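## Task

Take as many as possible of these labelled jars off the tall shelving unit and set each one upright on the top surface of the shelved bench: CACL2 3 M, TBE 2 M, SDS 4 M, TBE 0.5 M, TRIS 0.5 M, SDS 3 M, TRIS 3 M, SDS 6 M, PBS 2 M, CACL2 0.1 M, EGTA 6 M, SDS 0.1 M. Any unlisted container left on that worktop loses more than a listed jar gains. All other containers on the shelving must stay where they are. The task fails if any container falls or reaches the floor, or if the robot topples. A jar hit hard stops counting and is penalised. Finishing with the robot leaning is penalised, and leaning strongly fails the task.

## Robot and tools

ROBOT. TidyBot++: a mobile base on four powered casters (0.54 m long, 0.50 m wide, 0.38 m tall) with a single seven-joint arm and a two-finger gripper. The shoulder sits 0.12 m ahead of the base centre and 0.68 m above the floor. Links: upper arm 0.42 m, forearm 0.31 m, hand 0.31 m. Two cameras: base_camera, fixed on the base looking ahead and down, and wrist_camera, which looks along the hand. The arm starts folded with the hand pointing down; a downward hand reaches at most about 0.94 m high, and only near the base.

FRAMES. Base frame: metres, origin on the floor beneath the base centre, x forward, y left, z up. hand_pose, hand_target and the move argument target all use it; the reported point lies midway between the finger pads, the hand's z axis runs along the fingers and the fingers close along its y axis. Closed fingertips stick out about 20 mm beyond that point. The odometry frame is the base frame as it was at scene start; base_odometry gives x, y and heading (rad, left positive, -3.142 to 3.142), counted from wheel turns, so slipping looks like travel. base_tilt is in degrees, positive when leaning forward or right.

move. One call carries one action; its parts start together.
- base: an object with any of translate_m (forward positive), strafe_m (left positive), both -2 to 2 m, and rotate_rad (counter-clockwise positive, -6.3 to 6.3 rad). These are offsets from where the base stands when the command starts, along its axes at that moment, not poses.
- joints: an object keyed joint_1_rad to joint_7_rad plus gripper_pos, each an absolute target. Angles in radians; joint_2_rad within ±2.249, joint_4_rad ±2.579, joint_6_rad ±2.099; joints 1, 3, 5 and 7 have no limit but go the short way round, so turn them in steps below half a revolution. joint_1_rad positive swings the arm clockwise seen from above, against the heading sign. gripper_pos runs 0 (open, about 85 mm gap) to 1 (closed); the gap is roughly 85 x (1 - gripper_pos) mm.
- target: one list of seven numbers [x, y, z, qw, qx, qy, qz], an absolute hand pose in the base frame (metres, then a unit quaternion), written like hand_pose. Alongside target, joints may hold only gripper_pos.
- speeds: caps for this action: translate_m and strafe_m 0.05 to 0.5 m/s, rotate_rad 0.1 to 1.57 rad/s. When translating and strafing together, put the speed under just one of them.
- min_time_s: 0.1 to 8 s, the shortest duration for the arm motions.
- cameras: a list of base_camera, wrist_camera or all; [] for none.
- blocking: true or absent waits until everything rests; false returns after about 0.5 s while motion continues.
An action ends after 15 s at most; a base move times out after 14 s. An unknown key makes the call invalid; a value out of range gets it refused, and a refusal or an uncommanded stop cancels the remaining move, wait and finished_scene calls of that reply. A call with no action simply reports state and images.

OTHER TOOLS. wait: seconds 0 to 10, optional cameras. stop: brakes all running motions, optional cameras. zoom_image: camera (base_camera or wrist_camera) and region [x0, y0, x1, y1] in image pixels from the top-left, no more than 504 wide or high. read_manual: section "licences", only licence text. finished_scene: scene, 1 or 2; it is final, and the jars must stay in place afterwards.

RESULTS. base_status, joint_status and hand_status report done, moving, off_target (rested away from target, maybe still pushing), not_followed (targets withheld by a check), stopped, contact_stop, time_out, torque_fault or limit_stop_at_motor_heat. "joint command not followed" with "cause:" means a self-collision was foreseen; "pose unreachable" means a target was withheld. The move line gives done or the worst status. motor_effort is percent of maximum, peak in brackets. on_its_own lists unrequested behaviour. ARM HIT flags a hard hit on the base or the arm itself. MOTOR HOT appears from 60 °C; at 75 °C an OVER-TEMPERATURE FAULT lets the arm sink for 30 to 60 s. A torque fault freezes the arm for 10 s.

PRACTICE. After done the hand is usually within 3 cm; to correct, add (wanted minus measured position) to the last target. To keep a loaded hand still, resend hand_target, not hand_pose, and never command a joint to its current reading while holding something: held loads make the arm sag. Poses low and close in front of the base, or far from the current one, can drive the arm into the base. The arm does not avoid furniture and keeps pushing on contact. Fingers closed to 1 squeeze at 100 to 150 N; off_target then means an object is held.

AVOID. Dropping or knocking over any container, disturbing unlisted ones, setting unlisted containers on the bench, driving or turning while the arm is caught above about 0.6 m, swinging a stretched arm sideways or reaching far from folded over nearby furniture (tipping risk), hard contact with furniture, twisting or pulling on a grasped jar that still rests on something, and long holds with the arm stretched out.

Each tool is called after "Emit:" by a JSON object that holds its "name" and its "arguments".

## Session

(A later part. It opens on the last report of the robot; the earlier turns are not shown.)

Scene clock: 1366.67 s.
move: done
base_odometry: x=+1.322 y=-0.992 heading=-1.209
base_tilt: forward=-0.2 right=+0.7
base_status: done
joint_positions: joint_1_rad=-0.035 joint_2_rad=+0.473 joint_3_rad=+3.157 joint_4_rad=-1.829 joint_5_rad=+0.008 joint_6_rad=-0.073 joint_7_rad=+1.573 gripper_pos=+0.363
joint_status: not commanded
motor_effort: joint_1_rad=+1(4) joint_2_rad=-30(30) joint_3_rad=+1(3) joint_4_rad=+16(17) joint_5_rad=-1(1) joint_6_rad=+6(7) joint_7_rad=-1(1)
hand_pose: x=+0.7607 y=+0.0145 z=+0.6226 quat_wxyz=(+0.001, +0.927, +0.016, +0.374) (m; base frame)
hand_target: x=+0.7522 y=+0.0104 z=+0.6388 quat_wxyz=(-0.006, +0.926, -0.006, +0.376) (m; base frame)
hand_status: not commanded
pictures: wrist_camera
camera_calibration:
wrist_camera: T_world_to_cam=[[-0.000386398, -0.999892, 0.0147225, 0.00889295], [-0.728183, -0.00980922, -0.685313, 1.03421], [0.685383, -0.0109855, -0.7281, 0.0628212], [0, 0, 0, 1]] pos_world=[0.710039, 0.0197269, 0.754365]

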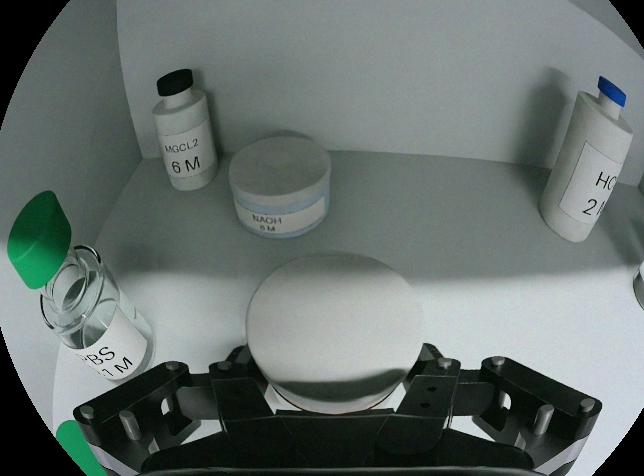

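Emit:
{"name": "move", "arguments": {"base": {"translate_m": -0.47}, "speeds": {"translate_m": 0.3}, "cameras": ["wrist_camera"]}}

Emit:
{"name": "move", "arguments": {"base": {"rotate_rad": -3.1416, "translate_m": -1.794, "strafe_m": -0.111}, "speeds": {"rotate_rad": 1.0, "translate_m": 0.45}, "joints": {"joint_2_rad": -0.13, "joint_4_rad": -1.61, "joint_6_rad": -0.86, "gripper_pos": 0.48}, "min_time_s": 4, "cameras": ["wrist_camera"]}}

Scene clock: 1376.90 s.
move: done
base_odometry: x=+1.156 y=-0.552 heading=-1.209
base_tilt: forward=-0.2 right=+0.7
base_status: done
joint_positions: joint_1_rad=-0.035 joint_2_rad=+0.471 joint_3_rad=+3.157 joint_4_rad=-1.831 joint_5_rad=+0.008 joint_6_rad=-0.073 joint_7_rad=+1.573 gripper_pos=+0.363
joint_status: not commanded
motor_effort: joint_1_rad=+0(1) joint_2_rad=-30(32) joint_3_rad=+1(1) joint_4_rad=+16(17) joint_5_rad=+0(1) joint_6_rad=+6(8) joint_7_rad=-1(1)
hand_pose: x=+0.7600 y=+0.0144 z=+0.6228 quat_wxyz=(+0.001, +0.927, +0.016, +0.374) (m; base frame)
hand_target: x=+0.7522 y=+0.0104 z=+0.6388 quat_wxyz=(-0.006, +0.926, -0.006, +0.376) (m; base frame)
hand_status: not commanded
pictures: wrist_camera
camera_calibration:
wrist_camera: T_world_to_cam=[[-0.000384325, -0.999892, 0.0147225, 0.00888824], [-0.72828, -0.00980919, -0.68521, 1.03383], [0.68528, -0.0109855, -0.728197, 0.0635931], [0, 0, 0, 1]] pos_world=[0.709339, 0.0197269, 0.754565]

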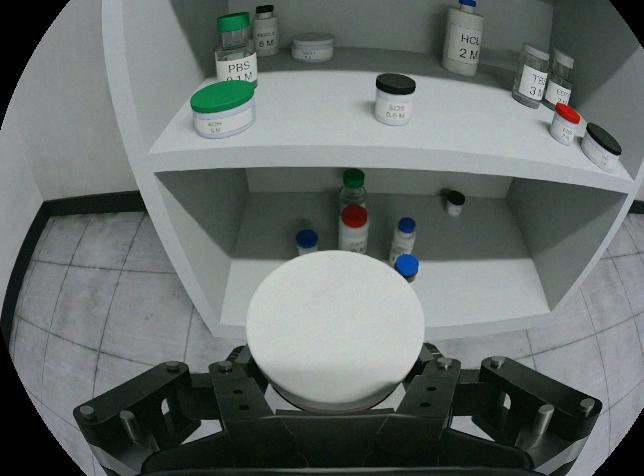

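Scene clock: 1382.37 s.
move: off_target
base_odometry: x=+0.417 y=+1.087 heading=+1.932
base_tilt: forward=-0.2 right=+0.7
base_status: done
joint_positions: joint_1_rad=-0.033 joint_2_rad=-0.104 joint_3_rad=+3.160 joint_4_rad=-1.630 joint_5_rad=+0.008 joint_6_rad=-0.824 joint_7_rad=+1.573 gripper_pos=+0.363
joint_status: gripper_pos off_target (ended at +0.363, target +0.480); the others done
motor_effort: joint_1_rad=+1(5) joint_2_rad=-15(32) joint_3_rad=+1(4) joint_4_rad=+20(21) joint_5_rad=+0(2) joint_6_rad=+7(7) joint_7_rad=-1(1)
hand_pose: x=+0.6110 y=+0.0064 z=+0.8958 quat_wxyz=(+0.000, +0.923, +0.009, +0.386) (m; base frame)
hand_target: x=+0.6013 y=+0.0135 z=+0.9112 quat_wxyz=(-0.018, +0.921, +0.000, +0.390) (m; base frame)
hand_status: not commanded
pictures: wrist_camera
camera_calibration:
wrist_camera: T_world_to_cam=[[-0.0124793, -0.999897, 0.00715598, 0.0110517], [-0.710897, 0.00383916, -0.703286, 1.11781], [0.703186, -0.0138637, -0.710871, 0.337997], [0, 0, 0, 1]] pos_world=[0.557113, 0.011445, 1.02634]

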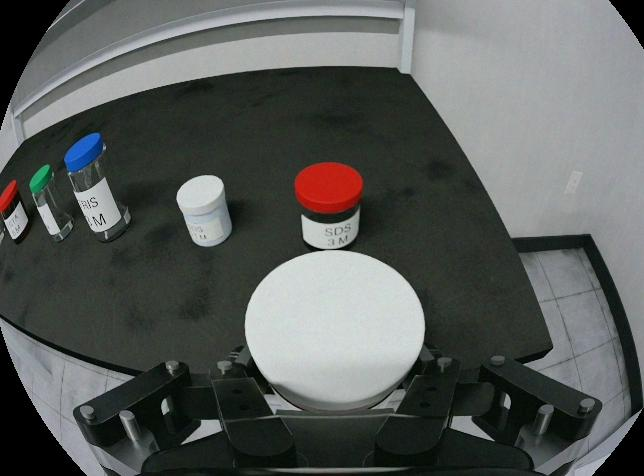

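Emit:
{"name": "move", "arguments": {"base": {"translate_m": 0.103}, "speeds": {"translate_m": 0.2}, "joints": {"joint_2_rad": -0.072, "joint_4_rad": -1.883, "joint_6_rad": -0.52, "gripper_pos": 0.48}, "min_time_s": 2.5}}

Emit:
{"name": "move", "arguments": {"joints": {"joint_2_rad": -0.067, "joint_4_rad": -1.908, "joint_6_rad": -0.490, "gripper_pos": 0.48}}}

Emit:
{"name": "move", "arguments": {"joints": {"joint_2_rad": -0.065, "joint_4_rad": -1.917, "joint_6_rad": -0.478, "gripper_pos": 0.48}}}

Emit:
{"name": "move", "arguments": {"joints": {"joint_2_rad": -0.064, "joint_4_rad": -1.922, "joint_6_rad": -0.472, "gripper_pos": 0.48}}}

Emit:
{"name": "move", "arguments": {"joints": {"joint_2_rad": -0.063, "joint_4_rad": -1.927, "joint_6_rad": -0.466, "gripper_pos": 0.48}}}

Emit:
{"name": "move", "arguments": {"joints": {"joint_2_rad": -0.062, "joint_4_rad": -1.932, "joint_6_rad": -0.460, "gripper_pos": 0.48}}}

Scene clock: 1402.43 s.
move: off_target
base_odometry: x=+0.380 y=+1.183 heading=+1.932
base_tilt: forward=-0.2 right=+0.6
base_status: done
joint_positions: joint_1_rad=-0.033 joint_2_rad=-0.085 joint_3_rad=+3.160 joint_4_rad=-1.866 joint_5_rad=+0.008 joint_6_rad=-0.570 joint_7_rad=+1.573 gripper_pos=+0.363
joint_status: gripper_pos off_target (ended at +0.363, target +0.480); the others done
motor_effort: joint_1_rad=+1(1) joint_2_rad=-16(17) joint_3_rad=+1(1) joint_4_rad=+19(21) joint_5_rad=-1(1) joint_6_rad=+7(8) joint_7_rad=+0(1)
hand_pose: x=+0.6121 y=+0.0071 z=+0.8165 quat_wxyz=(+0.000, +0.923, +0.010, +0.385) (m; base frame)
hand_target: x=+0.6198 y=+0.0116 z=+0.8123 quat_wxyz=(-0.015, +0.919, -0.004, +0.394) (m; base frame)
hand_status: not commanded
pictures: none

Scene clock: 1403.13 s.
move: off_target
base_odometry: x=+0.380 y=+1.183 heading=+1.932
base_tilt: forward=-0.1 right=+0.6
base_status: not commanded
joint_positions: joint_1_rad=-0.033 joint_2_rad=-0.080 joint_3_rad=+3.160 joint_4_rad=-1.892 joint_5_rad=+0.008 joint_6_rad=-0.535 joint_7_rad=+1.573 gripper_pos=+0.363
joint_status: gripper_pos off_target (ended at +0.363, target +0.480); the others done
motor_effort: joint_1_rad=+1(1) joint_2_rad=-16(16) joint_3_rad=+1(2) joint_4_rad=+19(20) joint_5_rad=-1(1) joint_6_rad=+7(8) joint_7_rad=+0(1)
hand_pose: x=+0.6128 y=+0.0072 z=+0.8077 quat_wxyz=(+0.000, +0.922, +0.010, +0.387) (m; base frame)
hand_target: x=+0.6195 y=+0.0114 z=+0.8033 quat_wxyz=(-0.015, +0.919, -0.005, +0.394) (m; base frame)
hand_status: not commanded
pictures: none

Scene clock: 1403.67 s.
move: off_target
base_odometry: x=+0.380 y=+1.183 heading=+1.932
base_tilt: forward=-0.2 right=+0.7
base_status: not commanded
joint_positions: joint_1_rad=-0.033 joint_2_rad=-0.079 joint_3_rad=+3.160 joint_4_rad=-1.900 joint_5_rad=+0.008 joint_6_rad=-0.524 joint_7_rad=+1.573 gripper_pos=+0.363
joint_status: gripper_pos off_target (ended at +0.363, target +0.480); the others done
motor_effort: joint_1_rad=+0(1) joint_2_rad=-16(16) joint_3_rad=+1(1) joint_4_rad=+19(20) joint_5_rad=+0(1) joint_6_rad=+7(7) joint_7_rad=-1(1)
hand_pose: x=+0.6130 y=+0.0072 z=+0.8057 quat_wxyz=(+0.000, +0.922, +0.010, +0.388) (m; base frame)
hand_target: x=+0.6196 y=+0.0113 z=+0.8003 quat_wxyz=(-0.015, +0.919, -0.005, +0.395) (m; base frame)
hand_status: not commanded
pictures: none

Scene clock: 1404.13 s.
move: off_target
base_odometry: x=+0.380 y=+1.183 heading=+1.932
base_tilt: forward=-0.2 right=+0.6
base_status: not commanded
joint_positions: joint_1_rad=-0.033 joint_2_rad=-0.079 joint_3_rad=+3.160 joint_4_rad=-1.905 joint_5_rad=+0.008 joint_6_rad=-0.518 joint_7_rad=+1.573 gripper_pos=+0.363
joint_status: gripper_pos off_target (ended at +0.363, target +0.480); the others done
motor_effort: joint_1_rad=+1(1) joint_2_rad=-16(16) joint_3_rad=+1(2) joint_4_rad=+20(20) joint_5_rad=+0(1) joint_6_rad=+7(7) joint_7_rad=-1(1)
hand_pose: x=+0.6131 y=+0.0073 z=+0.8045 quat_wxyz=(+0.000, +0.921, +0.010, +0.388) (m; base frame)
hand_target: x=+0.6195 y=+0.0113 z=+0.7985 quat_wxyz=(-0.015, +0.919, -0.005, +0.395) (m; base frame)
hand_status: not commanded
pictures: none

Scene clock: 1404.63 s.
move: off_target
base_odometry: x=+0.380 y=+1.183 heading=+1.932
base_tilt: forward=-0.2 right=+0.6
base_status: not commanded
joint_positions: joint_1_rad=-0.033 joint_2_rad=-0.079 joint_3_rad=+3.160 joint_4_rad=-1.909 joint_5_rad=+0.008 joint_6_rad=-0.511 joint_7_rad=+1.573 gripper_pos=+0.363
joint_status: gripper_pos off_target (ended at +0.363, target +0.480); the others done
motor_effort: joint_1_rad=+1(1) joint_2_rad=-16(16) joint_3_rad=+1(1) joint_4_rad=+19(20) joint_5_rad=+0(1) joint_6_rad=+7(8) joint_7_rad=-1(1)
hand_pose: x=+0.6133 y=+0.0073 z=+0.8037 quat_wxyz=(+0.000, +0.921, +0.010, +0.389) (m; base frame)
hand_target: x=+0.6194 y=+0.0112 z=+0.7967 quat_wxyz=(-0.014, +0.919, -0.005, +0.395) (m; base frame)
hand_status: not commanded
pictures: none

Scene clock: 1405.13 s.
move: off_target
base_odometry: x=+0.380 y=+1.183 heading=+1.932
base_tilt: forward=-0.2 right=+0.6
base_status: not commanded
joint_positions: joint_1_rad=-0.033 joint_2_rad=-0.078 joint_3_rad=+3.160 joint_4_rad=-1.912 joint_5_rad=+0.008 joint_6_rad=-0.504 joint_7_rad=+1.573 gripper_pos=+0.363
joint_status: gripper_pos off_target (ended at +0.363, target +0.480); the others done
motor_effort: joint_1_rad=+1(1) joint_2_rad=-15(16) joint_3_rad=+0(1) joint_4_rad=+19(19) joint_5_rad=+0(1) joint_6_rad=+7(7) joint_7_rad=-1(1)
hand_pose: x=+0.6141 y=+0.0073 z=+0.8038 quat_wxyz=(+0.000, +0.920, +0.010, +0.391) (m; base frame)
hand_target: x=+0.6193 y=+0.0112 z=+0.7949 quat_wxyz=(-0.014, +0.919, -0.005, +0.395) (m; base frame)
hand_status: not commanded
pictures: none

Emit:
{"name": "move", "arguments": {"joints": {"gripper_pos": 0.31}}}

Emit:
{"name": "move", "arguments": {"joints": {"gripper_pos": 0.1}}}

Emit:
{"name": "move", "arguments": {"base": {"translate_m": -0.35}, "speeds": {"translate_m": 0.3}, "joints": {"gripper_pos": 0.0}, "cameras": ["wrist_camera"]}}

Scene clock: 1444.37 s.
move: done
base_odometry: x=+0.380 y=+1.183 heading=+1.932
base_tilt: forward=-0.2 right=+0.7
base_status: not commanded
joint_positions: joint_1_rad=-0.033 joint_2_rad=-0.078 joint_3_rad=+3.160 joint_4_rad=-1.912 joint_5_rad=+0.008 joint_6_rad=-0.501 joint_7_rad=+1.573 gripper_pos=+0.310
joint_status: all done
motor_effort: joint_1_rad=+1(1) joint_2_rad=-15(16) joint_3_rad=+1(1) joint_4_rad=+19(20) joint_5_rad=+0(1) joint_6_rad=+5(7) joint_7_rad=-1(1)
hand_pose: x=+0.6146 y=+0.0073 z=+0.8039 quat_wxyz=(+0.000, +0.920, +0.010, +0.392) (m; base frame)
hand_target: x=+0.6193 y=+0.0112 z=+0.7949 quat_wxyz=(-0.014, +0.919, -0.005, +0.395) (m; base frame)
hand_status: not commanded
pictures: none

Scene clock: 1445.00 s.
move: done
base_odometry: x=+0.380 y=+1.183 heading=+1.932
base_tilt: forward=-0.2 right=+0.7
base_status: not commanded
joint_positions: joint_1_rad=-0.033 joint_2_rad=-0.078 joint_3_rad=+3.160 joint_4_rad=-1.912 joint_5_rad=+0.008 joint_6_rad=-0.501 joint_7_rad=+1.573 gripper_pos=+0.100
joint_status: all done
motor_effort: joint_1_rad=+0(1) joint_2_rad=-15(15) joint_3_rad=+1(2) joint_4_rad=+17(19) joint_5_rad=+0(1) joint_6_rad=+7(7) joint_7_rad=-1(1)
hand_pose: x=+0.6146 y=+0.0073 z=+0.8039 quat_wxyz=(+0.000, +0.920, +0.010, +0.392) (m; base frame)
hand_target: x=+0.6193 y=+0.0112 z=+0.7949 quat_wxyz=(-0.014, +0.919, -0.005, +0.395) (m; base frame)
hand_status: not commanded
pictures: none

Scene clock: 1447.17 s.
move: done
base_odometry: x=+0.504 y=+0.856 heading=+1.933
base_tilt: forward=-0.2 right=+0.7
base_status: done
joint_positions: joint_1_rad=-0.032 joint_2_rad=-0.065 joint_3_rad=+3.160 joint_4_rad=-1.913 joint_5_rad=+0.008 joint_6_rad=-0.497 joint_7_rad=+1.573 gripper_pos=+0.000
joint_status: all done
motor_effort: joint_1_rad=+1(2) joint_2_rad=-15(18) joint_3_rad=+1(2) joint_4_rad=+18(19) joint_5_rad=-1(1) joint_6_rad=+6(7) joint_7_rad=-1(1)
hand_pose: x=+0.6166 y=+0.0073 z=+0.7982 quat_wxyz=(+0.000, +0.922, +0.010, +0.388) (m; base frame)
hand_target: x=+0.6193 y=+0.0112 z=+0.7949 quat_wxyz=(-0.014, +0.919, -0.005, +0.395) (m; base frame)
hand_status: not commanded
pictures: wrist_camera
camera_calibration:
wrist_camera: T_world_to_cam=[[-0.0102532, -0.99992, 0.00741794, 0.011022], [-0.707776, 0.00201682, -0.706435, 1.05371], [0.706363, -0.0124934, -0.70774, 0.260185], [0, 0, 0, 1]] pos_world=[0.56212, 0.0121466, 0.92844]

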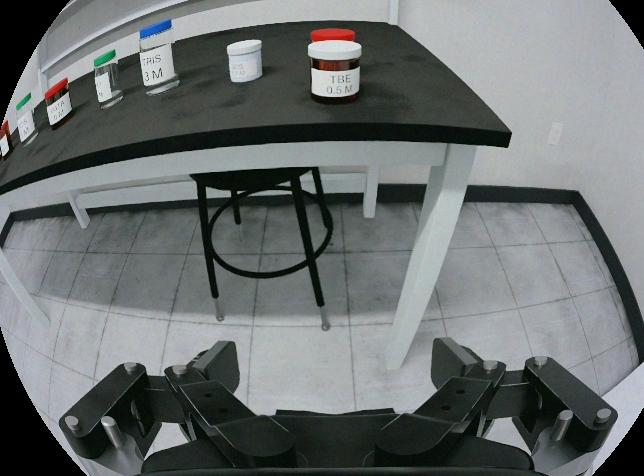

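Emit:
{"name": "move", "arguments": {"base": {"translate_m": -1.548, "strafe_m": 0.24, "rotate_rad": 3.14}, "speeds": {"rotate_rad": 1.1, "translate_m": 0.45}, "joints": {"joint_1_rad": -0.03, "joint_2_rad": 0.505, "joint_3_rad": 3.16, "joint_4_rad": -1.76, "joint_5_rad": 0, "joint_6_rad": -0.03, "joint_7_rad": 1.57, "gripper_pos": 0.0}, "min_time_s": 4, "cameras": ["wrist_camera"]}}

Scene clock: 1479.27 s.
move: done
base_odometry: x=+0.828 y=-0.677 heading=-1.210
base_tilt: forward=-0.1 right=+0.6
base_status: done
joint_positions: joint_1_rad=-0.032 joint_2_rad=+0.490 joint_3_rad=+3.158 joint_4_rad=-1.771 joint_5_rad=+0.008 joint_6_rad=-0.071 joint_7_rad=+1.573 gripper_pos=+0.000
joint_status: all done
motor_effort: joint_1_rad=+1(4) joint_2_rad=-30(32) joint_3_rad=+1(4) joint_4_rad=+15(19) joint_5_rad=+0(2) joint_6_rad=+6(7) joint_7_rad=+0(2)
hand_pose: x=+0.7849 y=+0.0126 z=+0.6381 quat_wxyz=(+0.002, +0.919, +0.014, +0.394) (m; base frame)
hand_target: x=+0.7974 y=+0.0104 z=+0.6426 quat_wxyz=(+0.001, +0.912, +0.008, +0.411) (m; base frame)
hand_status: not commanded
pictures: wrist_camera
camera_calibration:
wrist_camera: T_world_to_cam=[[-0.00426353, -0.999884, 0.0145997, 0.0100204], [-0.698369, -0.00747234, -0.715699, 1.05838], [0.715725, -0.0132474, -0.698256, 0.014725], [0, 0, 0, 1]] pos_world=[0.728645, 0.0181229, 0.767618]

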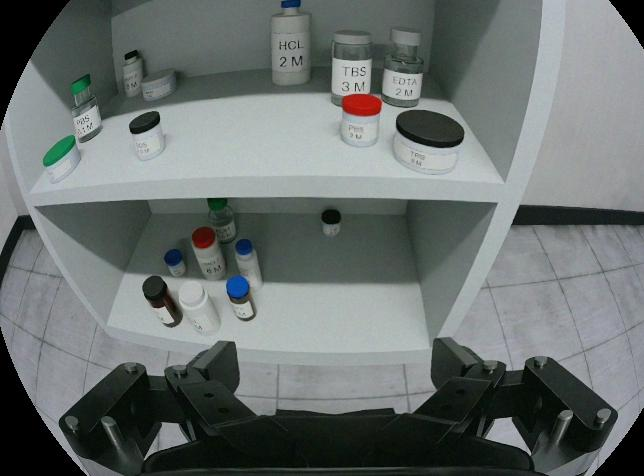

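Emit:
{"name": "move", "arguments": {"base": {"strafe_m": 0.067}, "joints": {"joint_1_rad": -0.03, "joint_2_rad": 1.085, "joint_3_rad": 3.16, "joint_4_rad": -0.548, "joint_5_rad": 0, "joint_6_rad": -1.562, "joint_7_rad": -0.03, "gripper_pos": 0.0}, "min_time_s": 4, "cameras": ["wrist_camera"]}}

Scene clock: 1495.73 s.
move: done
base_odometry: x=+0.891 y=-0.653 heading=-1.210
base_tilt: forward=-0.2 right=+0.6
base_status: done
joint_positions: joint_1_rad=-0.036 joint_2_rad=+1.058 joint_3_rad=+3.156 joint_4_rad=-0.563 joint_5_rad=+0.008 joint_6_rad=-1.523 joint_7_rad=+0.011 gripper_pos=+0.000
joint_status: all done
motor_effort: joint_1_rad=+0(4) joint_2_rad=-42(43) joint_3_rad=+0(3) joint_4_rad=+15(18) joint_5_rad=+0(2) joint_6_rad=-1(7) joint_7_rad=+0(3)
hand_pose: x=+0.7989 y=+0.0169 z=+0.5613 quat_wxyz=(+0.008, +0.721, -0.693, +0.007) (m; base frame)
hand_target: x=+0.7882 y=+0.0135 z=+0.5477 quat_wxyz=(+0.025, +0.704, -0.710, -0.012) (m; base frame)
hand_status: not commanded
pictures: wrist_camera
camera_calibration:
wrist_camera: T_world_to_cam=[[-0.999583, -0.0193593, 0.021414, 0.790218], [-0.0195453, 0.999773, -0.00851073, 0.0569128], [-0.0212443, -0.00892573, -0.999734, 0.70904], [0, 0, 0, 1]] pos_world=[0.806064, -0.0352732, 0.692415]

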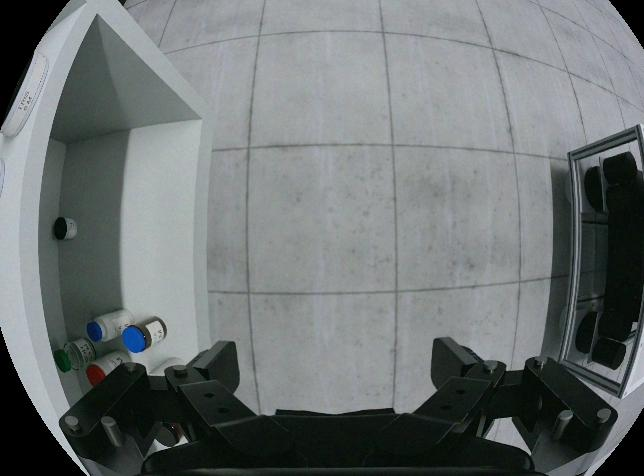

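Emit:
{"name": "move", "arguments": {"base": {"translate_m": 0.22}, "speeds": {"translate_m": 0.2}, "cameras": ["wrist_camera"]}}

Scene clock: 1503.57 s.
move: done
base_odometry: x=+0.969 y=-0.859 heading=-1.209
base_tilt: forward=-0.2 right=+0.7
base_status: done
joint_positions: joint_1_rad=-0.036 joint_2_rad=+1.062 joint_3_rad=+3.156 joint_4_rad=-0.560 joint_5_rad=+0.008 joint_6_rad=-1.529 joint_7_rad=+0.009 gripper_pos=+0.000
joint_status: not commanded
motor_effort: joint_1_rad=+0(1) joint_2_rad=-42(44) joint_3_rad=+1(1) joint_4_rad=+15(16) joint_5_rad=+0(1) joint_6_rad=-2(2) joint_7_rad=+0(1)
hand_pose: x=+0.7974 y=+0.0169 z=+0.5594 quat_wxyz=(+0.011, +0.721, -0.693, +0.004) (m; base frame)
hand_target: x=+0.7882 y=+0.0135 z=+0.5477 quat_wxyz=(+0.025, +0.704, -0.710, -0.012) (m; base frame)
hand_status: not commanded
pictures: wrist_camera
camera_calibration:
wrist_camera: T_world_to_cam=[[-0.999417, -0.0180655, 0.0289846, 0.784315], [-0.0183216, 0.999795, -0.00859357, 0.0559643], [-0.0288234, -0.0091196, -0.999543, 0.713052], [0, 0, 0, 1]] pos_world=[0.805435, -0.035281, 0.690474]

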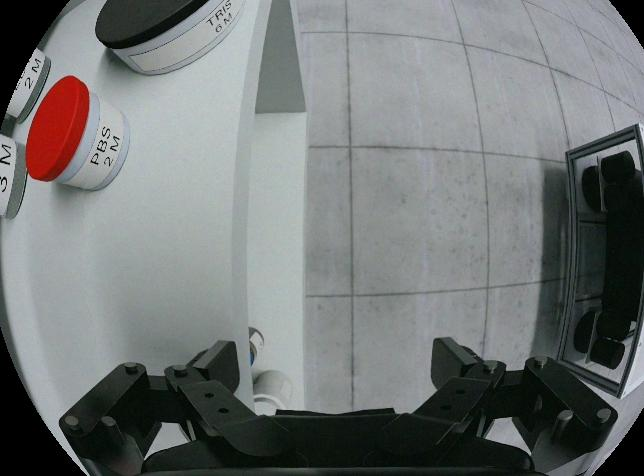

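Emit:
{"name": "move", "arguments": {"base": {"translate_m": 0.09}, "speeds": {"translate_m": 0.15}, "cameras": ["wrist_camera"]}}

Scene clock: 1512.00 s.
move: done
base_odometry: x=+1.001 y=-0.943 heading=-1.209
base_tilt: forward=-0.1 right=+0.7
base_status: done
joint_positions: joint_1_rad=-0.036 joint_2_rad=+1.063 joint_3_rad=+3.156 joint_4_rad=-0.559 joint_5_rad=+0.008 joint_6_rad=-1.531 joint_7_rad=+0.009 gripper_pos=+0.000
joint_status: not commanded
motor_effort: joint_1_rad=+1(3) joint_2_rad=-42(44) joint_3_rad=+1(1) joint_4_rad=+15(16) joint_5_rad=+0(1) joint_6_rad=-1(2) joint_7_rad=-1(1)
hand_pose: x=+0.7967 y=+0.0169 z=+0.5585 quat_wxyz=(+0.012, +0.721, -0.693, +0.003) (m; base frame)
hand_target: x=+0.7882 y=+0.0135 z=+0.5477 quat_wxyz=(+0.025, +0.704, -0.710, -0.012) (m; base frame)
hand_status: not commanded
pictures: wrist_camera
camera_calibration:
wrist_camera: T_world_to_cam=[[-0.999323, -0.0179864, 0.0320849, 0.781919], [-0.0182723, 0.999796, -0.00863929, 0.0559451], [-0.031923, -0.00921971, -0.999448, 0.714556], [0, 0, 0, 1]] pos_world=[0.805223, -0.0352818, 0.689557]

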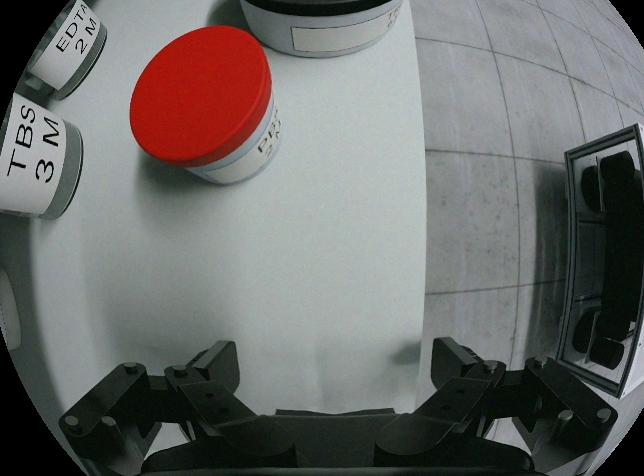

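Emit:
{"name": "move", "arguments": {"base": {"translate_m": 0.0465}, "speeds": {"translate_m": 0.1}, "cameras": ["wrist_camera"]}}

Scene clock: 1524.53 s.
move: done
base_odometry: x=+1.018 y=-0.987 heading=-1.209
base_tilt: forward=-0.2 right=+0.6
base_status: done
joint_positions: joint_1_rad=-0.036 joint_2_rad=+1.065 joint_3_rad=+3.156 joint_4_rad=-0.559 joint_5_rad=+0.008 joint_6_rad=-1.532 joint_7_rad=+0.009 gripper_pos=+0.000
joint_status: not commanded
motor_effort: joint_1_rad=+1(2) joint_2_rad=-42(44) joint_3_rad=+1(1) joint_4_rad=+15(16) joint_5_rad=+0(1) joint_6_rad=-1(2) joint_7_rad=-1(1)
hand_pose: x=+0.7964 y=+0.0169 z=+0.5580 quat_wxyz=(+0.012, +0.721, -0.693, +0.002) (m; base frame)
hand_target: x=+0.7882 y=+0.0135 z=+0.5477 quat_wxyz=(+0.025, +0.704, -0.710, -0.012) (m; base frame)
hand_status: not commanded
pictures: wrist_camera
camera_calibration:
wrist_camera: T_world_to_cam=[[-0.999265, -0.0179401, 0.0338871, 0.780544], [-0.018245, 0.999796, -0.00870884, 0.0559645], [-0.0337239, -0.00932071, -0.999388, 0.715348], [0, 0, 0, 1]] pos_world=[0.805115, -0.0352825, 0.688947]

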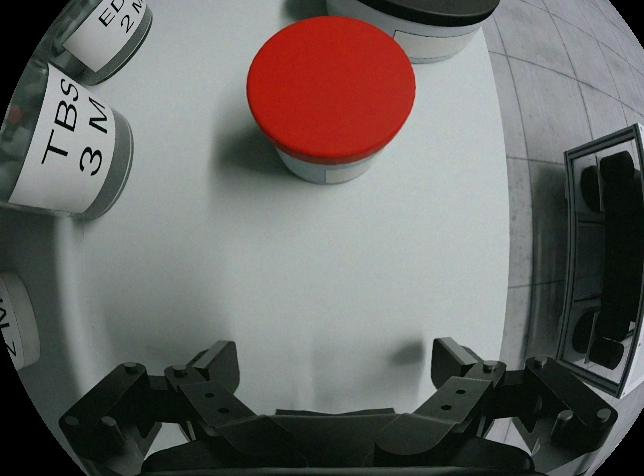

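Emit:
{"name": "move", "arguments": {"base": {"translate_m": 0.002, "strafe_m": -0.092}, "speeds": {"translate_m": 0.06}, "cameras": ["wrist_camera"]}}

Scene clock: 1532.80 s.
move: done
base_odometry: x=+0.932 y=-1.021 heading=-1.209
base_tilt: forward=-0.1 right=+0.7
base_status: done
joint_positions: joint_1_rad=-0.032 joint_2_rad=+1.065 joint_3_rad=+3.156 joint_4_rad=-0.559 joint_5_rad=+0.008 joint_6_rad=-1.532 joint_7_rad=+0.009 gripper_pos=+0.000
joint_status: not commanded
motor_effort: joint_1_rad=+0(4) joint_2_rad=-42(43) joint_3_rad=+1(2) joint_4_rad=+15(16) joint_5_rad=+1(1) joint_6_rad=-1(2) joint_7_rad=+0(1)
hand_pose: x=+0.7964 y=+0.0141 z=+0.5580 quat_wxyz=(+0.012, +0.719, -0.695, +0.002) (m; base frame)
hand_target: x=+0.7882 y=+0.0135 z=+0.5477 quat_wxyz=(+0.025, +0.704, -0.710, -0.012) (m; base frame)
hand_status: not commanded
pictures: wrist_camera
camera_calibration:
wrist_camera: T_world_to_cam=[[-0.99933, -0.0138405, 0.0338831, 0.780514], [-0.014144, 0.999862, -0.0087334, 0.0555008], [-0.0337575, -0.00920679, -0.999388, 0.715347], [0, 0, 0, 1]] pos_world=[0.804924, -0.0381044, 0.688947]

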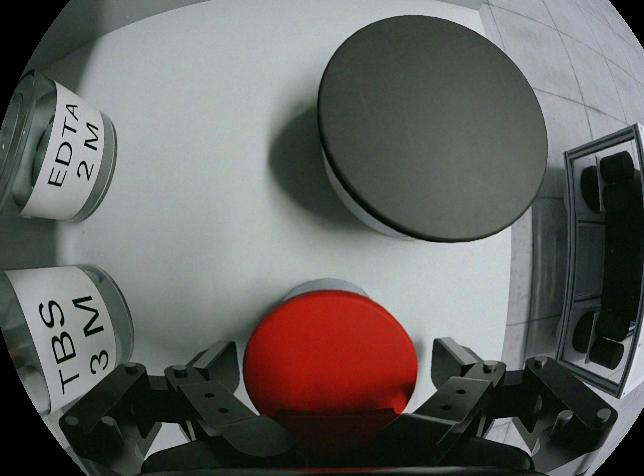

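Emit:
{"name": "move", "arguments": {"base": {"translate_m": 0.001, "strafe_m": -0.012}, "speeds": {"translate_m": 0.05}, "cameras": ["wrist_camera"]}}

Scene clock: 1538.07 s.
move: done
base_odometry: x=+0.921 y=-1.027 heading=-1.209
base_tilt: forward=-0.1 right=+0.6
base_status: done
joint_positions: joint_1_rad=-0.028 joint_2_rad=+1.065 joint_3_rad=+3.156 joint_4_rad=-0.559 joint_5_rad=+0.008 joint_6_rad=-1.532 joint_7_rad=+0.009 gripper_pos=+0.000
joint_status: not commanded
motor_effort: joint_1_rad=+0(5) joint_2_rad=-42(44) joint_3_rad=+1(2) joint_4_rad=+15(15) joint_5_rad=+0(1) joint_6_rad=+0(2) joint_7_rad=-1(1)
hand_pose: x=+0.7965 y=+0.0115 z=+0.5580 quat_wxyz=(+0.012, +0.718, -0.696, +0.002) (m; base frame)
hand_target: x=+0.7882 y=+0.0135 z=+0.5477 quat_wxyz=(+0.025, +0.704, -0.710, -0.012) (m; base frame)
hand_status: not commanded
pictures: wrist_camera
camera_calibration:
wrist_camera: T_world_to_cam=[[-0.999377, -0.00984103, 0.0338809, 0.780589], [-0.0101397, 0.999911, -0.00865536, 0.0548457], [-0.0337927, -0.00899351, -0.999388, 0.715357], [0, 0, 0, 1]] pos_world=[0.804833, -0.0407254, 0.688947]

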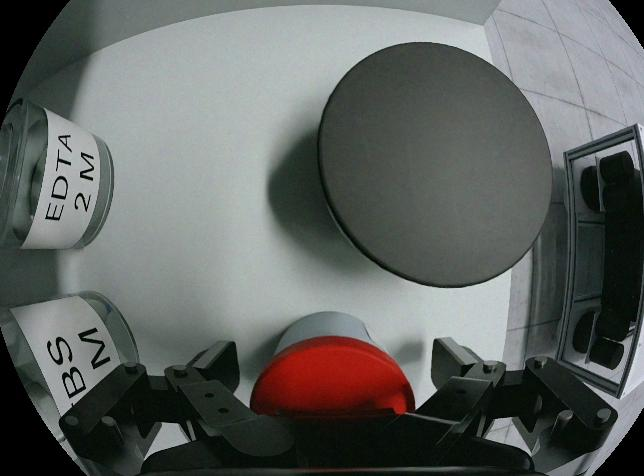

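Emit:
{"name": "move", "arguments": {"joints": {"gripper_pos": 0.28}}}

Emit:
{"name": "move", "arguments": {"joints": {"gripper_pos": 0.36}, "cameras": ["wrist_camera"]}}

Scene clock: 1544.17 s.
move: done
base_odometry: x=+0.921 y=-1.027 heading=-1.209
base_tilt: forward=-0.2 right=+0.6
base_status: not commanded
joint_positions: joint_1_rad=-0.028 joint_2_rad=+1.065 joint_3_rad=+3.156 joint_4_rad=-0.559 joint_5_rad=+0.008 joint_6_rad=-1.532 joint_7_rad=+0.009 gripper_pos=+0.280
joint_status: all done
motor_effort: joint_1_rad=+1(1) joint_2_rad=-42(43) joint_3_rad=+0(1) joint_4_rad=+15(16) joint_5_rad=+0(1) joint_6_rad=-1(2) joint_7_rad=+0(1)
hand_pose: x=+0.7965 y=+0.0115 z=+0.5580 quat_wxyz=(+0.012, +0.718, -0.696, +0.002) (m; base frame)
hand_target: x=+0.7882 y=+0.0135 z=+0.5477 quat_wxyz=(+0.025, +0.704, -0.710, -0.012) (m; base frame)
hand_status: not commanded
pictures: none

Scene clock: 1544.67 s.
move: done
base_odometry: x=+0.921 y=-1.027 heading=-1.209
base_tilt: forward=-0.2 right=+0.6
base_status: not commanded
joint_positions: joint_1_rad=-0.028 joint_2_rad=+1.065 joint_3_rad=+3.156 joint_4_rad=-0.559 joint_5_rad=+0.008 joint_6_rad=-1.532 joint_7_rad=+0.009 gripper_pos=+0.360
joint_status: all done
motor_effort: joint_1_rad=+0(1) joint_2_rad=-42(42) joint_3_rad=+1(1) joint_4_rad=+15(16) joint_5_rad=+0(1) joint_6_rad=-1(2) joint_7_rad=-1(1)
hand_pose: x=+0.7966 y=+0.0115 z=+0.5580 quat_wxyz=(+0.012, +0.718, -0.696, +0.003) (m; base frame)
hand_target: x=+0.7882 y=+0.0135 z=+0.5477 quat_wxyz=(+0.025, +0.704, -0.710, -0.012) (m; base frame)
hand_status: not commanded
pictures: wrist_camera
camera_calibration:
wrist_camera: T_world_to_cam=[[-0.999384, -0.00984607, 0.0336812, 0.780729], [-0.010143, 0.999911, -0.00865739, 0.0548506], [-0.0335929, -0.00899368, -0.999395, 0.715302], [0, 0, 0, 1]] pos_world=[0.804834, -0.0407254, 0.689048]

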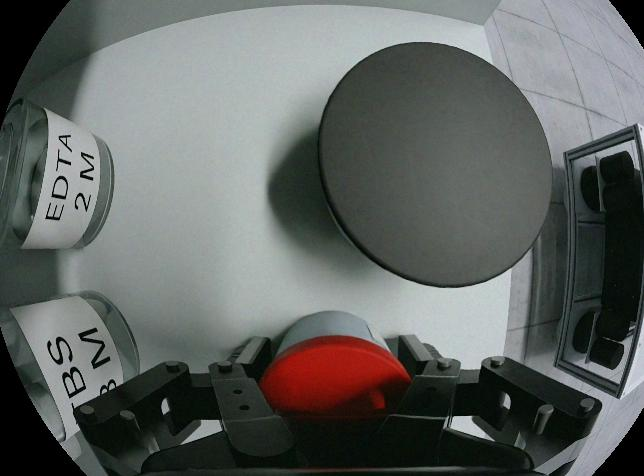

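Emit:
{"name": "move", "arguments": {"joints": {"gripper_pos": 0.4}}}

Emit:
{"name": "move", "arguments": {"joints": {"gripper_pos": 0.43}}}

Emit:
{"name": "move", "arguments": {"joints": {"gripper_pos": 0.47}, "cameras": ["wrist_camera"]}}

Scene clock: 1547.13 s.
move: done
base_odometry: x=+0.921 y=-1.027 heading=-1.209
base_tilt: forward=-0.2 right=+0.6
base_status: not commanded
joint_positions: joint_1_rad=-0.029 joint_2_rad=+1.065 joint_3_rad=+3.156 joint_4_rad=-0.553 joint_5_rad=+0.008 joint_6_rad=-1.535 joint_7_rad=+0.009 gripper_pos=+0.399
joint_status: all done
motor_effort: joint_1_rad=+1(3) joint_2_rad=-39(41) joint_3_rad=+1(2) joint_4_rad=+14(15) joint_5_rad=+0(2) joint_6_rad=+0(1) joint_7_rad=-1(1)
hand_pose: x=+0.7977 y=+0.0119 z=+0.5598 quat_wxyz=(+0.011, +0.718, -0.696, +0.004) (m; base frame)
hand_target: x=+0.7882 y=+0.0135 z=+0.5477 quat_wxyz=(+0.025, +0.704, -0.710, -0.012) (m; base frame)
hand_status: not commanded
pictures: none

Scene clock: 1547.60 s.
move: done
base_odometry: x=+0.921 y=-1.027 heading=-1.209
base_tilt: forward=-0.2 right=+0.7
base_status: not commanded
joint_positions: joint_1_rad=-0.029 joint_2_rad=+1.065 joint_3_rad=+3.156 joint_4_rad=-0.549 joint_5_rad=+0.008 joint_6_rad=-1.539 joint_7_rad=+0.009 gripper_pos=+0.426
joint_status: all done
motor_effort: joint_1_rad=+2(2) joint_2_rad=-38(40) joint_3_rad=+1(2) joint_4_rad=+14(14) joint_5_rad=+1(1) joint_6_rad=+0(1) joint_7_rad=-1(1)
hand_pose: x=+0.7978 y=+0.0119 z=+0.5610 quat_wxyz=(+0.011, +0.718, -0.696, +0.004) (m; base frame)
hand_target: x=+0.7882 y=+0.0135 z=+0.5477 quat_wxyz=(+0.025, +0.704, -0.710, -0.012) (m; base frame)
hand_status: not commanded
pictures: none

Scene clock: 1548.03 s.
move: done
base_odometry: x=+0.921 y=-1.027 heading=-1.209
base_tilt: forward=-0.2 right=+0.7
base_status: not commanded
joint_positions: joint_1_rad=-0.029 joint_2_rad=+1.065 joint_3_rad=+3.156 joint_4_rad=-0.546 joint_5_rad=+0.008 joint_6_rad=-1.539 joint_7_rad=+0.009 gripper_pos=+0.453
joint_status: all done
motor_effort: joint_1_rad=+1(2) joint_2_rad=-38(39) joint_3_rad=+1(2) joint_4_rad=+13(14) joint_5_rad=+0(1) joint_6_rad=+0(1) joint_7_rad=-1(1)
hand_pose: x=+0.7988 y=+0.0119 z=+0.5621 quat_wxyz=(+0.010, +0.718, -0.696, +0.005) (m; base frame)
hand_target: x=+0.7882 y=+0.0135 z=+0.5477 quat_wxyz=(+0.025, +0.704, -0.710, -0.012) (m; base frame)
hand_status: not commanded
pictures: wrist_camera
camera_calibration:
wrist_camera: T_world_to_cam=[[-0.999579, -0.0104124, 0.0270924, 0.786723], [-0.0106492, 0.999906, -0.00861015, 0.0548717], [-0.0270002, -0.00889503, -0.999596, 0.714214], [0, 0, 0, 1]] pos_world=[0.80626, -0.0403219, 0.693084]

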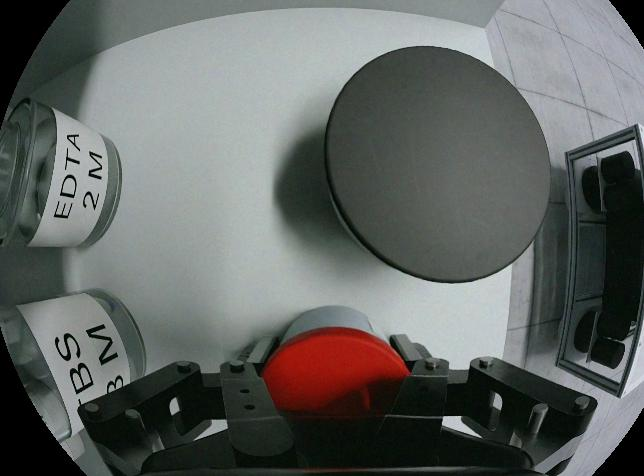

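Emit:
{"name": "move", "arguments": {"joints": {"gripper_pos": 0.40}}}

Emit:
{"name": "move", "arguments": {"joints": {"joint_2_rad": 1.05}, "cameras": ["wrist_camera"]}}

Scene clock: 1557.57 s.
move: done
base_odometry: x=+0.921 y=-1.027 heading=-1.209
base_tilt: forward=-0.1 right=+0.7
base_status: not commanded
joint_positions: joint_1_rad=-0.029 joint_2_rad=+1.068 joint_3_rad=+3.156 joint_4_rad=-0.545 joint_5_rad=+0.008 joint_6_rad=-1.539 joint_7_rad=+0.009 gripper_pos=+0.400
joint_status: all done
motor_effort: joint_1_rad=+1(1) joint_2_rad=-41(44) joint_3_rad=+0(1) joint_4_rad=+15(15) joint_5_rad=+1(1) joint_6_rad=-1(2) joint_7_rad=-1(1)
hand_pose: x=+0.7985 y=+0.0119 z=+0.5602 quat_wxyz=(+0.011, +0.718, -0.696, +0.004) (m; base frame)
hand_target: x=+0.7882 y=+0.0135 z=+0.5477 quat_wxyz=(+0.025, +0.704, -0.710, -0.012) (m; base frame)
hand_status: not commanded
pictures: none

Scene clock: 1558.23 s.
move: done
base_odometry: x=+0.921 y=-1.027 heading=-1.209
base_tilt: forward=-0.1 right=+0.6
base_status: not commanded
joint_positions: joint_1_rad=-0.029 joint_2_rad=+1.067 joint_3_rad=+3.156 joint_4_rad=-0.545 joint_5_rad=+0.008 joint_6_rad=-1.539 joint_7_rad=+0.009 gripper_pos=+0.400
joint_status: all done
motor_effort: joint_1_rad=+1(1) joint_2_rad=-42(42) joint_3_rad=+1(1) joint_4_rad=+14(15) joint_5_rad=+0(1) joint_6_rad=-1(1) joint_7_rad=-1(1)
hand_pose: x=+0.7986 y=+0.0119 z=+0.5605 quat_wxyz=(+0.011, +0.718, -0.696, +0.004) (m; base frame)
hand_target: x=+0.7925 y=+0.0136 z=+0.5712 quat_wxyz=(+0.012, +0.704, -0.710, -0.001) (m; base frame)
hand_status: not commanded
pictures: wrist_camera
camera_calibration:
wrist_camera: T_world_to_cam=[[-0.99951, -0.0104515, 0.0294959, 0.785135], [-0.0107119, 0.999905, -0.00868444, 0.0549617], [-0.0294024, -0.00899614, -0.999527, 0.71459], [0, 0, 0, 1]] pos_world=[0.80635, -0.0403221, 0.691571]

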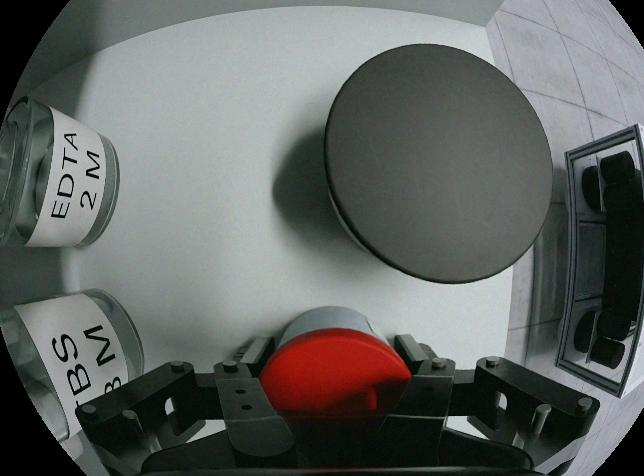

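Emit:
{"name": "move", "arguments": {"joints": {"joint_2_rad": 1.035}, "min_time_s": 1.5, "cameras": ["wrist_camera"]}}

Scene clock: 1562.77 s.
move: done
base_odometry: x=+0.921 y=-1.027 heading=-1.209
base_tilt: forward=-0.2 right=+0.6
base_status: not commanded
joint_positions: joint_1_rad=-0.029 joint_2_rad=+1.067 joint_3_rad=+3.156 joint_4_rad=-0.545 joint_5_rad=+0.008 joint_6_rad=-1.539 joint_7_rad=+0.009 gripper_pos=+0.400
joint_status: all done
motor_effort: joint_1_rad=+1(1) joint_2_rad=-41(42) joint_3_rad=+1(1) joint_4_rad=+15(16) joint_5_rad=+0(1) joint_6_rad=-1(2) joint_7_rad=-1(1)
hand_pose: x=+0.7986 y=+0.0119 z=+0.5605 quat_wxyz=(+0.011, +0.718, -0.696, +0.004) (m; base frame)
hand_target: x=+0.7941 y=+0.0137 z=+0.5813 quat_wxyz=(+0.007, +0.704, -0.710, +0.005) (m; base frame)
hand_status: not commanded
pictures: wrist_camera
camera_calibration:
wrist_camera: T_world_to_cam=[[-0.99951, -0.0104515, 0.0294959, 0.785135], [-0.0107119, 0.999905, -0.00868444, 0.0549617], [-0.0294024, -0.00899614, -0.999527, 0.71459], [0, 0, 0, 1]] pos_world=[0.80635, -0.0403221, 0.691571]

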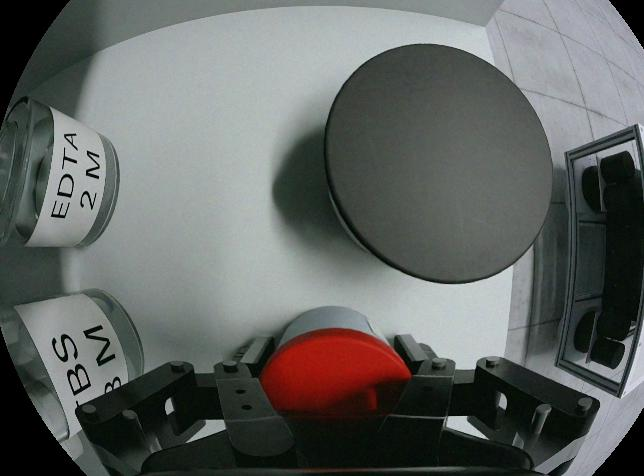

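Emit:
{"name": "move", "arguments": {"joints": {"joint_2_rad": 1.022}, "min_time_s": 1.5}}

Scene clock: 1566.43 s.
move: done
base_odometry: x=+0.921 y=-1.027 heading=-1.209
base_tilt: forward=-0.1 right=+0.7
base_status: not commanded
joint_positions: joint_1_rad=-0.029 joint_2_rad=+1.067 joint_3_rad=+3.156 joint_4_rad=-0.545 joint_5_rad=+0.008 joint_6_rad=-1.539 joint_7_rad=+0.009 gripper_pos=+0.400
joint_status: all done
motor_effort: joint_1_rad=+1(1) joint_2_rad=-42(43) joint_3_rad=+1(2) joint_4_rad=+15(15) joint_5_rad=+0(1) joint_6_rad=-1(1) joint_7_rad=+0(1)
hand_pose: x=+0.7986 y=+0.0119 z=+0.5605 quat_wxyz=(+0.011, +0.718, -0.696, +0.004) (m; base frame)
hand_target: x=+0.7953 y=+0.0137 z=+0.5901 quat_wxyz=(+0.002, +0.704, -0.710, +0.009) (m; base frame)
hand_status: not commanded
pictures: none

Emit:
{"name": "move", "arguments": {"joints": {"joint_2_rad": 1.012}, "min_time_s": 1.5}}

Scene clock: 1572.57 s.
move: done
base_odometry: x=+0.921 y=-1.027 heading=-1.209
base_tilt: forward=-0.2 right=+0.6
base_status: not commanded
joint_positions: joint_1_rad=-0.029 joint_2_rad=+1.066 joint_3_rad=+3.156 joint_4_rad=-0.545 joint_5_rad=+0.008 joint_6_rad=-1.539 joint_7_rad=+0.009 gripper_pos=+0.400
joint_status: all done
motor_effort: joint_1_rad=+1(1) joint_2_rad=-42(43) joint_3_rad=+1(1) joint_4_rad=+15(16) joint_5_rad=+0(1) joint_6_rad=-1(1) joint_7_rad=+0(1)
hand_pose: x=+0.7987 y=+0.0119 z=+0.5611 quat_wxyz=(+0.010, +0.718, -0.696, +0.004) (m; base frame)
hand_target: x=+0.7962 y=+0.0137 z=+0.5969 quat_wxyz=(-0.002, +0.704, -0.710, +0.012) (m; base frame)
hand_status: not commanded
pictures: none

Emit:
{"name": "move", "arguments": {"joints": {"gripper_pos": 0.45}}}

Emit:
{"name": "move", "arguments": {"joints": {"gripper_pos": 0.49}}}

Emit:
{"name": "move", "arguments": {"joints": {"gripper_pos": 0.53}, "cameras": ["wrist_camera"]}}

Scene clock: 1582.47 s.
move: done
base_odometry: x=+0.921 y=-1.027 heading=-1.209
base_tilt: forward=-0.1 right=+0.7
base_status: not commanded
joint_positions: joint_1_rad=-0.029 joint_2_rad=+1.057 joint_3_rad=+3.156 joint_4_rad=-0.545 joint_5_rad=+0.008 joint_6_rad=-1.539 joint_7_rad=+0.009 gripper_pos=+0.448
joint_status: all done
motor_effort: joint_1_rad=+1(2) joint_2_rad=-43(43) joint_3_rad=+1(1) joint_4_rad=+15(16) joint_5_rad=+0(1) joint_6_rad=-1(2) joint_7_rad=+0(1)
hand_pose: x=+0.7997 y=+0.0119 z=+0.5674 quat_wxyz=(+0.007, +0.718, -0.696, +0.007) (m; base frame)
hand_target: x=+0.7962 y=+0.0137 z=+0.5969 quat_wxyz=(-0.002, +0.704, -0.710, +0.012) (m; base frame)
hand_status: not commanded
pictures: none

Scene clock: 1582.90 s.
move: done
base_odometry: x=+0.921 y=-1.027 heading=-1.209
base_tilt: forward=-0.2 right=+0.7
base_status: not commanded
joint_positions: joint_1_rad=-0.029 joint_2_rad=+1.057 joint_3_rad=+3.156 joint_4_rad=-0.545 joint_5_rad=+0.008 joint_6_rad=-1.539 joint_7_rad=+0.009 gripper_pos=+0.460
joint_status: all done
motor_effort: joint_1_rad=+0(1) joint_2_rad=-43(43) joint_3_rad=+1(1) joint_4_rad=+15(16) joint_5_rad=-1(1) joint_6_rad=-1(1) joint_7_rad=+0(1)
hand_pose: x=+0.7997 y=+0.0119 z=+0.5674 quat_wxyz=(+0.007, +0.718, -0.696, +0.007) (m; base frame)
hand_target: x=+0.7962 y=+0.0137 z=+0.5969 quat_wxyz=(-0.002, +0.704, -0.710, +0.012) (m; base frame)
hand_status: not commanded
pictures: none

Scene clock: 1583.33 s.
move: off_target
base_odometry: x=+0.921 y=-1.027 heading=-1.209
base_tilt: forward=-0.1 right=+0.7
base_status: not commanded
joint_positions: joint_1_rad=-0.029 joint_2_rad=+1.057 joint_3_rad=+3.156 joint_4_rad=-0.545 joint_5_rad=+0.008 joint_6_rad=-1.539 joint_7_rad=+0.009 gripper_pos=+0.460
joint_status: gripper_pos off_target (ended at +0.460, target +0.530)
motor_effort: joint_1_rad=+1(1) joint_2_rad=-43(43) joint_3_rad=+0(1) joint_4_rad=+16(16) joint_5_rad=+0(1) joint_6_rad=-1(2) joint_7_rad=-1(1)
hand_pose: x=+0.7997 y=+0.0119 z=+0.5674 quat_wxyz=(+0.007, +0.718, -0.696, +0.007) (m; base frame)
hand_target: x=+0.7962 y=+0.0137 z=+0.5969 quat_wxyz=(-0.002, +0.704, -0.710, +0.012) (m; base frame)
hand_status: not commanded
pictures: wrist_camera
camera_calibration:
wrist_camera: T_world_to_cam=[[-0.999756, -0.0104056, 0.0194879, 0.791962], [-0.0105727, 0.999908, -0.0084899, 0.0547714], [-0.0193978, -0.00869387, -0.999774, 0.713655], [0, 0, 0, 1]] pos_world=[0.806191, -0.0403211, 0.698525]

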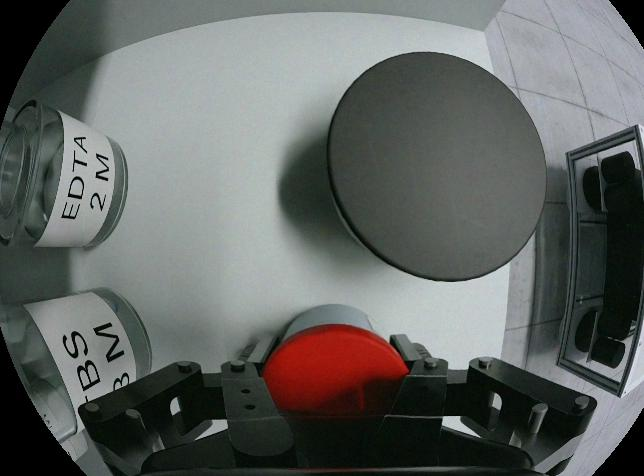

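Emit:
{"name": "move", "arguments": {"joints": {"joint_2_rad": 0.985}, "min_time_s": 1.5, "cameras": ["wrist_camera"]}}

Scene clock: 1588.40 s.
move: done
base_odometry: x=+0.921 y=-1.027 heading=-1.209
base_tilt: forward=-0.2 right=+0.6
base_status: not commanded
joint_positions: joint_1_rad=-0.029 joint_2_rad=+1.046 joint_3_rad=+3.156 joint_4_rad=-0.545 joint_5_rad=+0.008 joint_6_rad=-1.539 joint_7_rad=+0.009 gripper_pos=+0.460
joint_status: all done
motor_effort: joint_1_rad=+0(1) joint_2_rad=-43(44) joint_3_rad=+1(1) joint_4_rad=+15(16) joint_5_rad=-1(1) joint_6_rad=+0(2) joint_7_rad=+0(1)
hand_pose: x=+0.8009 y=+0.0120 z=+0.5750 quat_wxyz=(+0.003, +0.718, -0.696, +0.011) (m; base frame)
hand_target: x=+0.7982 y=+0.0138 z=+0.6152 quat_wxyz=(-0.012, +0.703, -0.710, +0.022) (m; base frame)
hand_status: not commanded
pictures: wrist_camera
camera_calibration:
wrist_camera: T_world_to_cam=[[-0.99991, -0.0104837, 0.00838484, 0.799519], [-0.0105533, 0.99991, -0.00830692, 0.0546874], [-0.008297, -0.00839466, -0.99993, 0.712485], [0, 0, 0, 1]] pos_world=[0.805936, -0.0403195, 0.706186]

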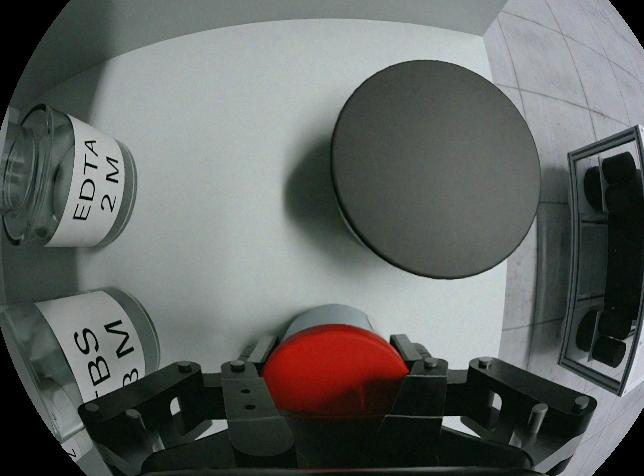

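Emit:
{"name": "move", "arguments": {"base": {"strafe_m": 0.06}, "speeds": {"strafe_m": 0.12}}}

Emit:
{"name": "move", "arguments": {"base": {"translate_m": -0.5}, "speeds": {"translate_m": 0.25}, "cameras": ["wrist_camera"]}}

Scene clock: 1593.40 s.
move: done
base_odometry: x=+0.977 y=-1.005 heading=-1.209
base_tilt: forward=-0.1 right=+0.6
base_status: done
joint_positions: joint_1_rad=-0.030 joint_2_rad=+1.044 joint_3_rad=+3.156 joint_4_rad=-0.545 joint_5_rad=+0.008 joint_6_rad=-1.539 joint_7_rad=+0.009 gripper_pos=+0.460
joint_status: not commanded
motor_effort: joint_1_rad=+1(4) joint_2_rad=-43(43) joint_3_rad=+1(2) joint_4_rad=+15(16) joint_5_rad=+0(1) joint_6_rad=-1(1) joint_7_rad=-1(1)
hand_pose: x=+0.8011 y=+0.0132 z=+0.5760 quat_wxyz=(+0.003, +0.718, -0.695, +0.012) (m; base frame)
hand_target: x=+0.7982 y=+0.0138 z=+0.6152 quat_wxyz=(-0.012, +0.703, -0.710, +0.022) (m; base frame)
hand_status: not commanded
pictures: none

Scene clock: 1596.27 s.
move: done
base_odometry: x=+0.801 y=-0.538 heading=-1.209
base_tilt: forward=-0.1 right=+0.7
base_status: done
joint_positions: joint_1_rad=-0.030 joint_2_rad=+1.039 joint_3_rad=+3.156 joint_4_rad=-0.545 joint_5_rad=+0.008 joint_6_rad=-1.539 joint_7_rad=+0.009 gripper_pos=+0.460
joint_status: not commanded
motor_effort: joint_1_rad=+1(1) joint_2_rad=-43(44) joint_3_rad=+0(1) joint_4_rad=+16(16) joint_5_rad=-1(1) joint_6_rad=-1(2) joint_7_rad=-1(1)
hand_pose: x=+0.8016 y=+0.0130 z=+0.5795 quat_wxyz=(+0.001, +0.718, -0.696, +0.014) (m; base frame)
hand_target: x=+0.7982 y=+0.0138 z=+0.6152 quat_wxyz=(-0.012, +0.703, -0.710, +0.022) (m; base frame)
hand_status: not commanded
pictures: wrist_camera
camera_calibration:
wrist_camera: T_world_to_cam=[[-0.999929, -0.0117456, 0.00181207, 0.803952], [-0.01176, 0.999897, -0.00817844, 0.0546953], [-0.00171583, -0.00819917, -0.999965, 0.711657], [0, 0, 0, 1]] pos_world=[0.805759, -0.0394118, 0.710622]

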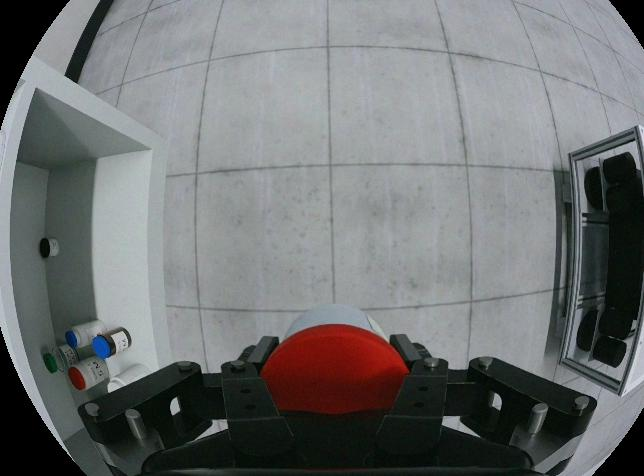

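Emit:
{"name": "move", "arguments": {"base": {"translate_m": -1.7055, "strafe_m": -0.0173, "rotate_rad": -3.1416}, "speeds": {"rotate_rad": 1.0, "translate_m": 0.45}, "joints": {"joint_2_rad": 0.25, "joint_4_rad": -1.11, "joint_6_rad": -1.8}, "min_time_s": 4, "cameras": ["wrist_camera"]}}

Scene clock: 1614.20 s.
move: done
base_odometry: x=+0.181 y=+1.051 heading=+1.932
base_tilt: forward=-0.2 right=+0.7
base_status: done
joint_positions: joint_1_rad=-0.026 joint_2_rad=+0.280 joint_3_rad=+3.159 joint_4_rad=-1.091 joint_5_rad=+0.008 joint_6_rad=-1.766 joint_7_rad=+0.009 gripper_pos=+0.460
joint_status: all done
motor_effort: joint_1_rad=+0(7) joint_2_rad=-23(46) joint_3_rad=+0(3) joint_4_rad=+16(17) joint_5_rad=+0(2) joint_6_rad=-1(3) joint_7_rad=-1(1)
hand_pose: x=+0.5450 y=+0.0038 z=+0.8374 quat_wxyz=(+0.003, +0.713, -0.701, +0.006) (m; base frame)
hand_target: x=+0.5249 y=+0.0070 z=+0.8440 quat_wxyz=(+0.008, +0.701, -0.713, -0.005) (m; base frame)
hand_status: not commanded
pictures: wrist_camera
camera_calibration:
wrist_camera: T_world_to_cam=[[-0.999882, 0.00286, 0.0150798, 0.535617], [0.00285891, 0.999996, -0.0000938388, 0.0481775], [-0.01508, -0.0000507158, -0.999886, 0.976251], [0, 0, 0, 1]] pos_world=[0.550138, -0.0496597, 0.968067]

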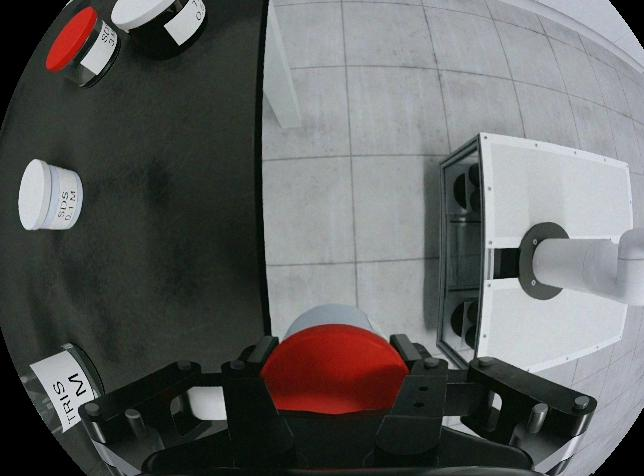

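Emit:
{"name": "move", "arguments": {"base": {"translate_m": 0.135}, "speeds": {"translate_m": 0.2}, "joints": {"joint_2_rad": 0.24, "joint_4_rad": -1.22, "joint_6_rad": -1.64}, "min_time_s": 2.5, "cameras": ["wrist_camera"]}}

Scene clock: 1624.37 s.
move: done
base_odometry: x=+0.133 y=+1.178 heading=+1.932
base_tilt: forward=-0.2 right=+0.7
base_status: done
joint_positions: joint_1_rad=-0.026 joint_2_rad=+0.273 joint_3_rad=+3.159 joint_4_rad=-1.199 joint_5_rad=+0.008 joint_6_rad=-1.678 joint_7_rad=+0.009 gripper_pos=+0.460
joint_status: all done
motor_effort: joint_1_rad=+1(1) joint_2_rad=-23(26) joint_3_rad=+1(2) joint_4_rad=+16(16) joint_5_rad=+0(1) joint_6_rad=-1(2) joint_7_rad=-1(1)
hand_pose: x=+0.5427 y=+0.0036 z=+0.8066 quat_wxyz=(+0.008, +0.713, -0.701, +0.001) (m; base frame)
hand_target: x=+0.5445 y=+0.0071 z=+0.8142 quat_wxyz=(-0.014, +0.701, -0.713, +0.016) (m; base frame)
hand_status: not commanded
pictures: wrist_camera
camera_calibration:
wrist_camera: T_world_to_cam=[[-0.999583, 0.00228723, 0.0287907, 0.522583], [0.00227899, 0.999997, -0.000318889, 0.0489033], [-0.0287913, -0.000253142, -0.999585, 0.952617], [0, 0, 0, 1]] pos_world=[0.549681, -0.0498573, 0.937193]

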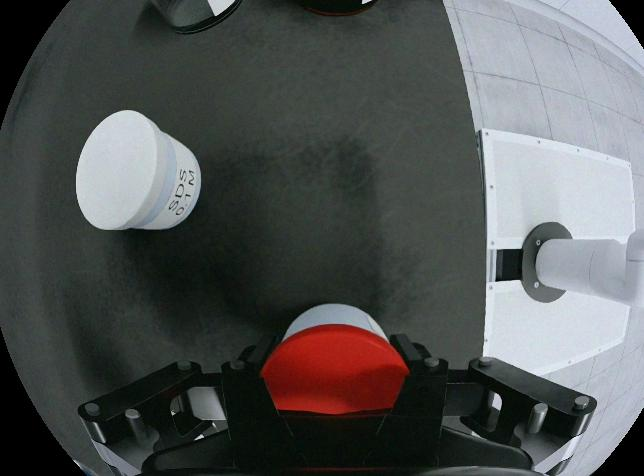

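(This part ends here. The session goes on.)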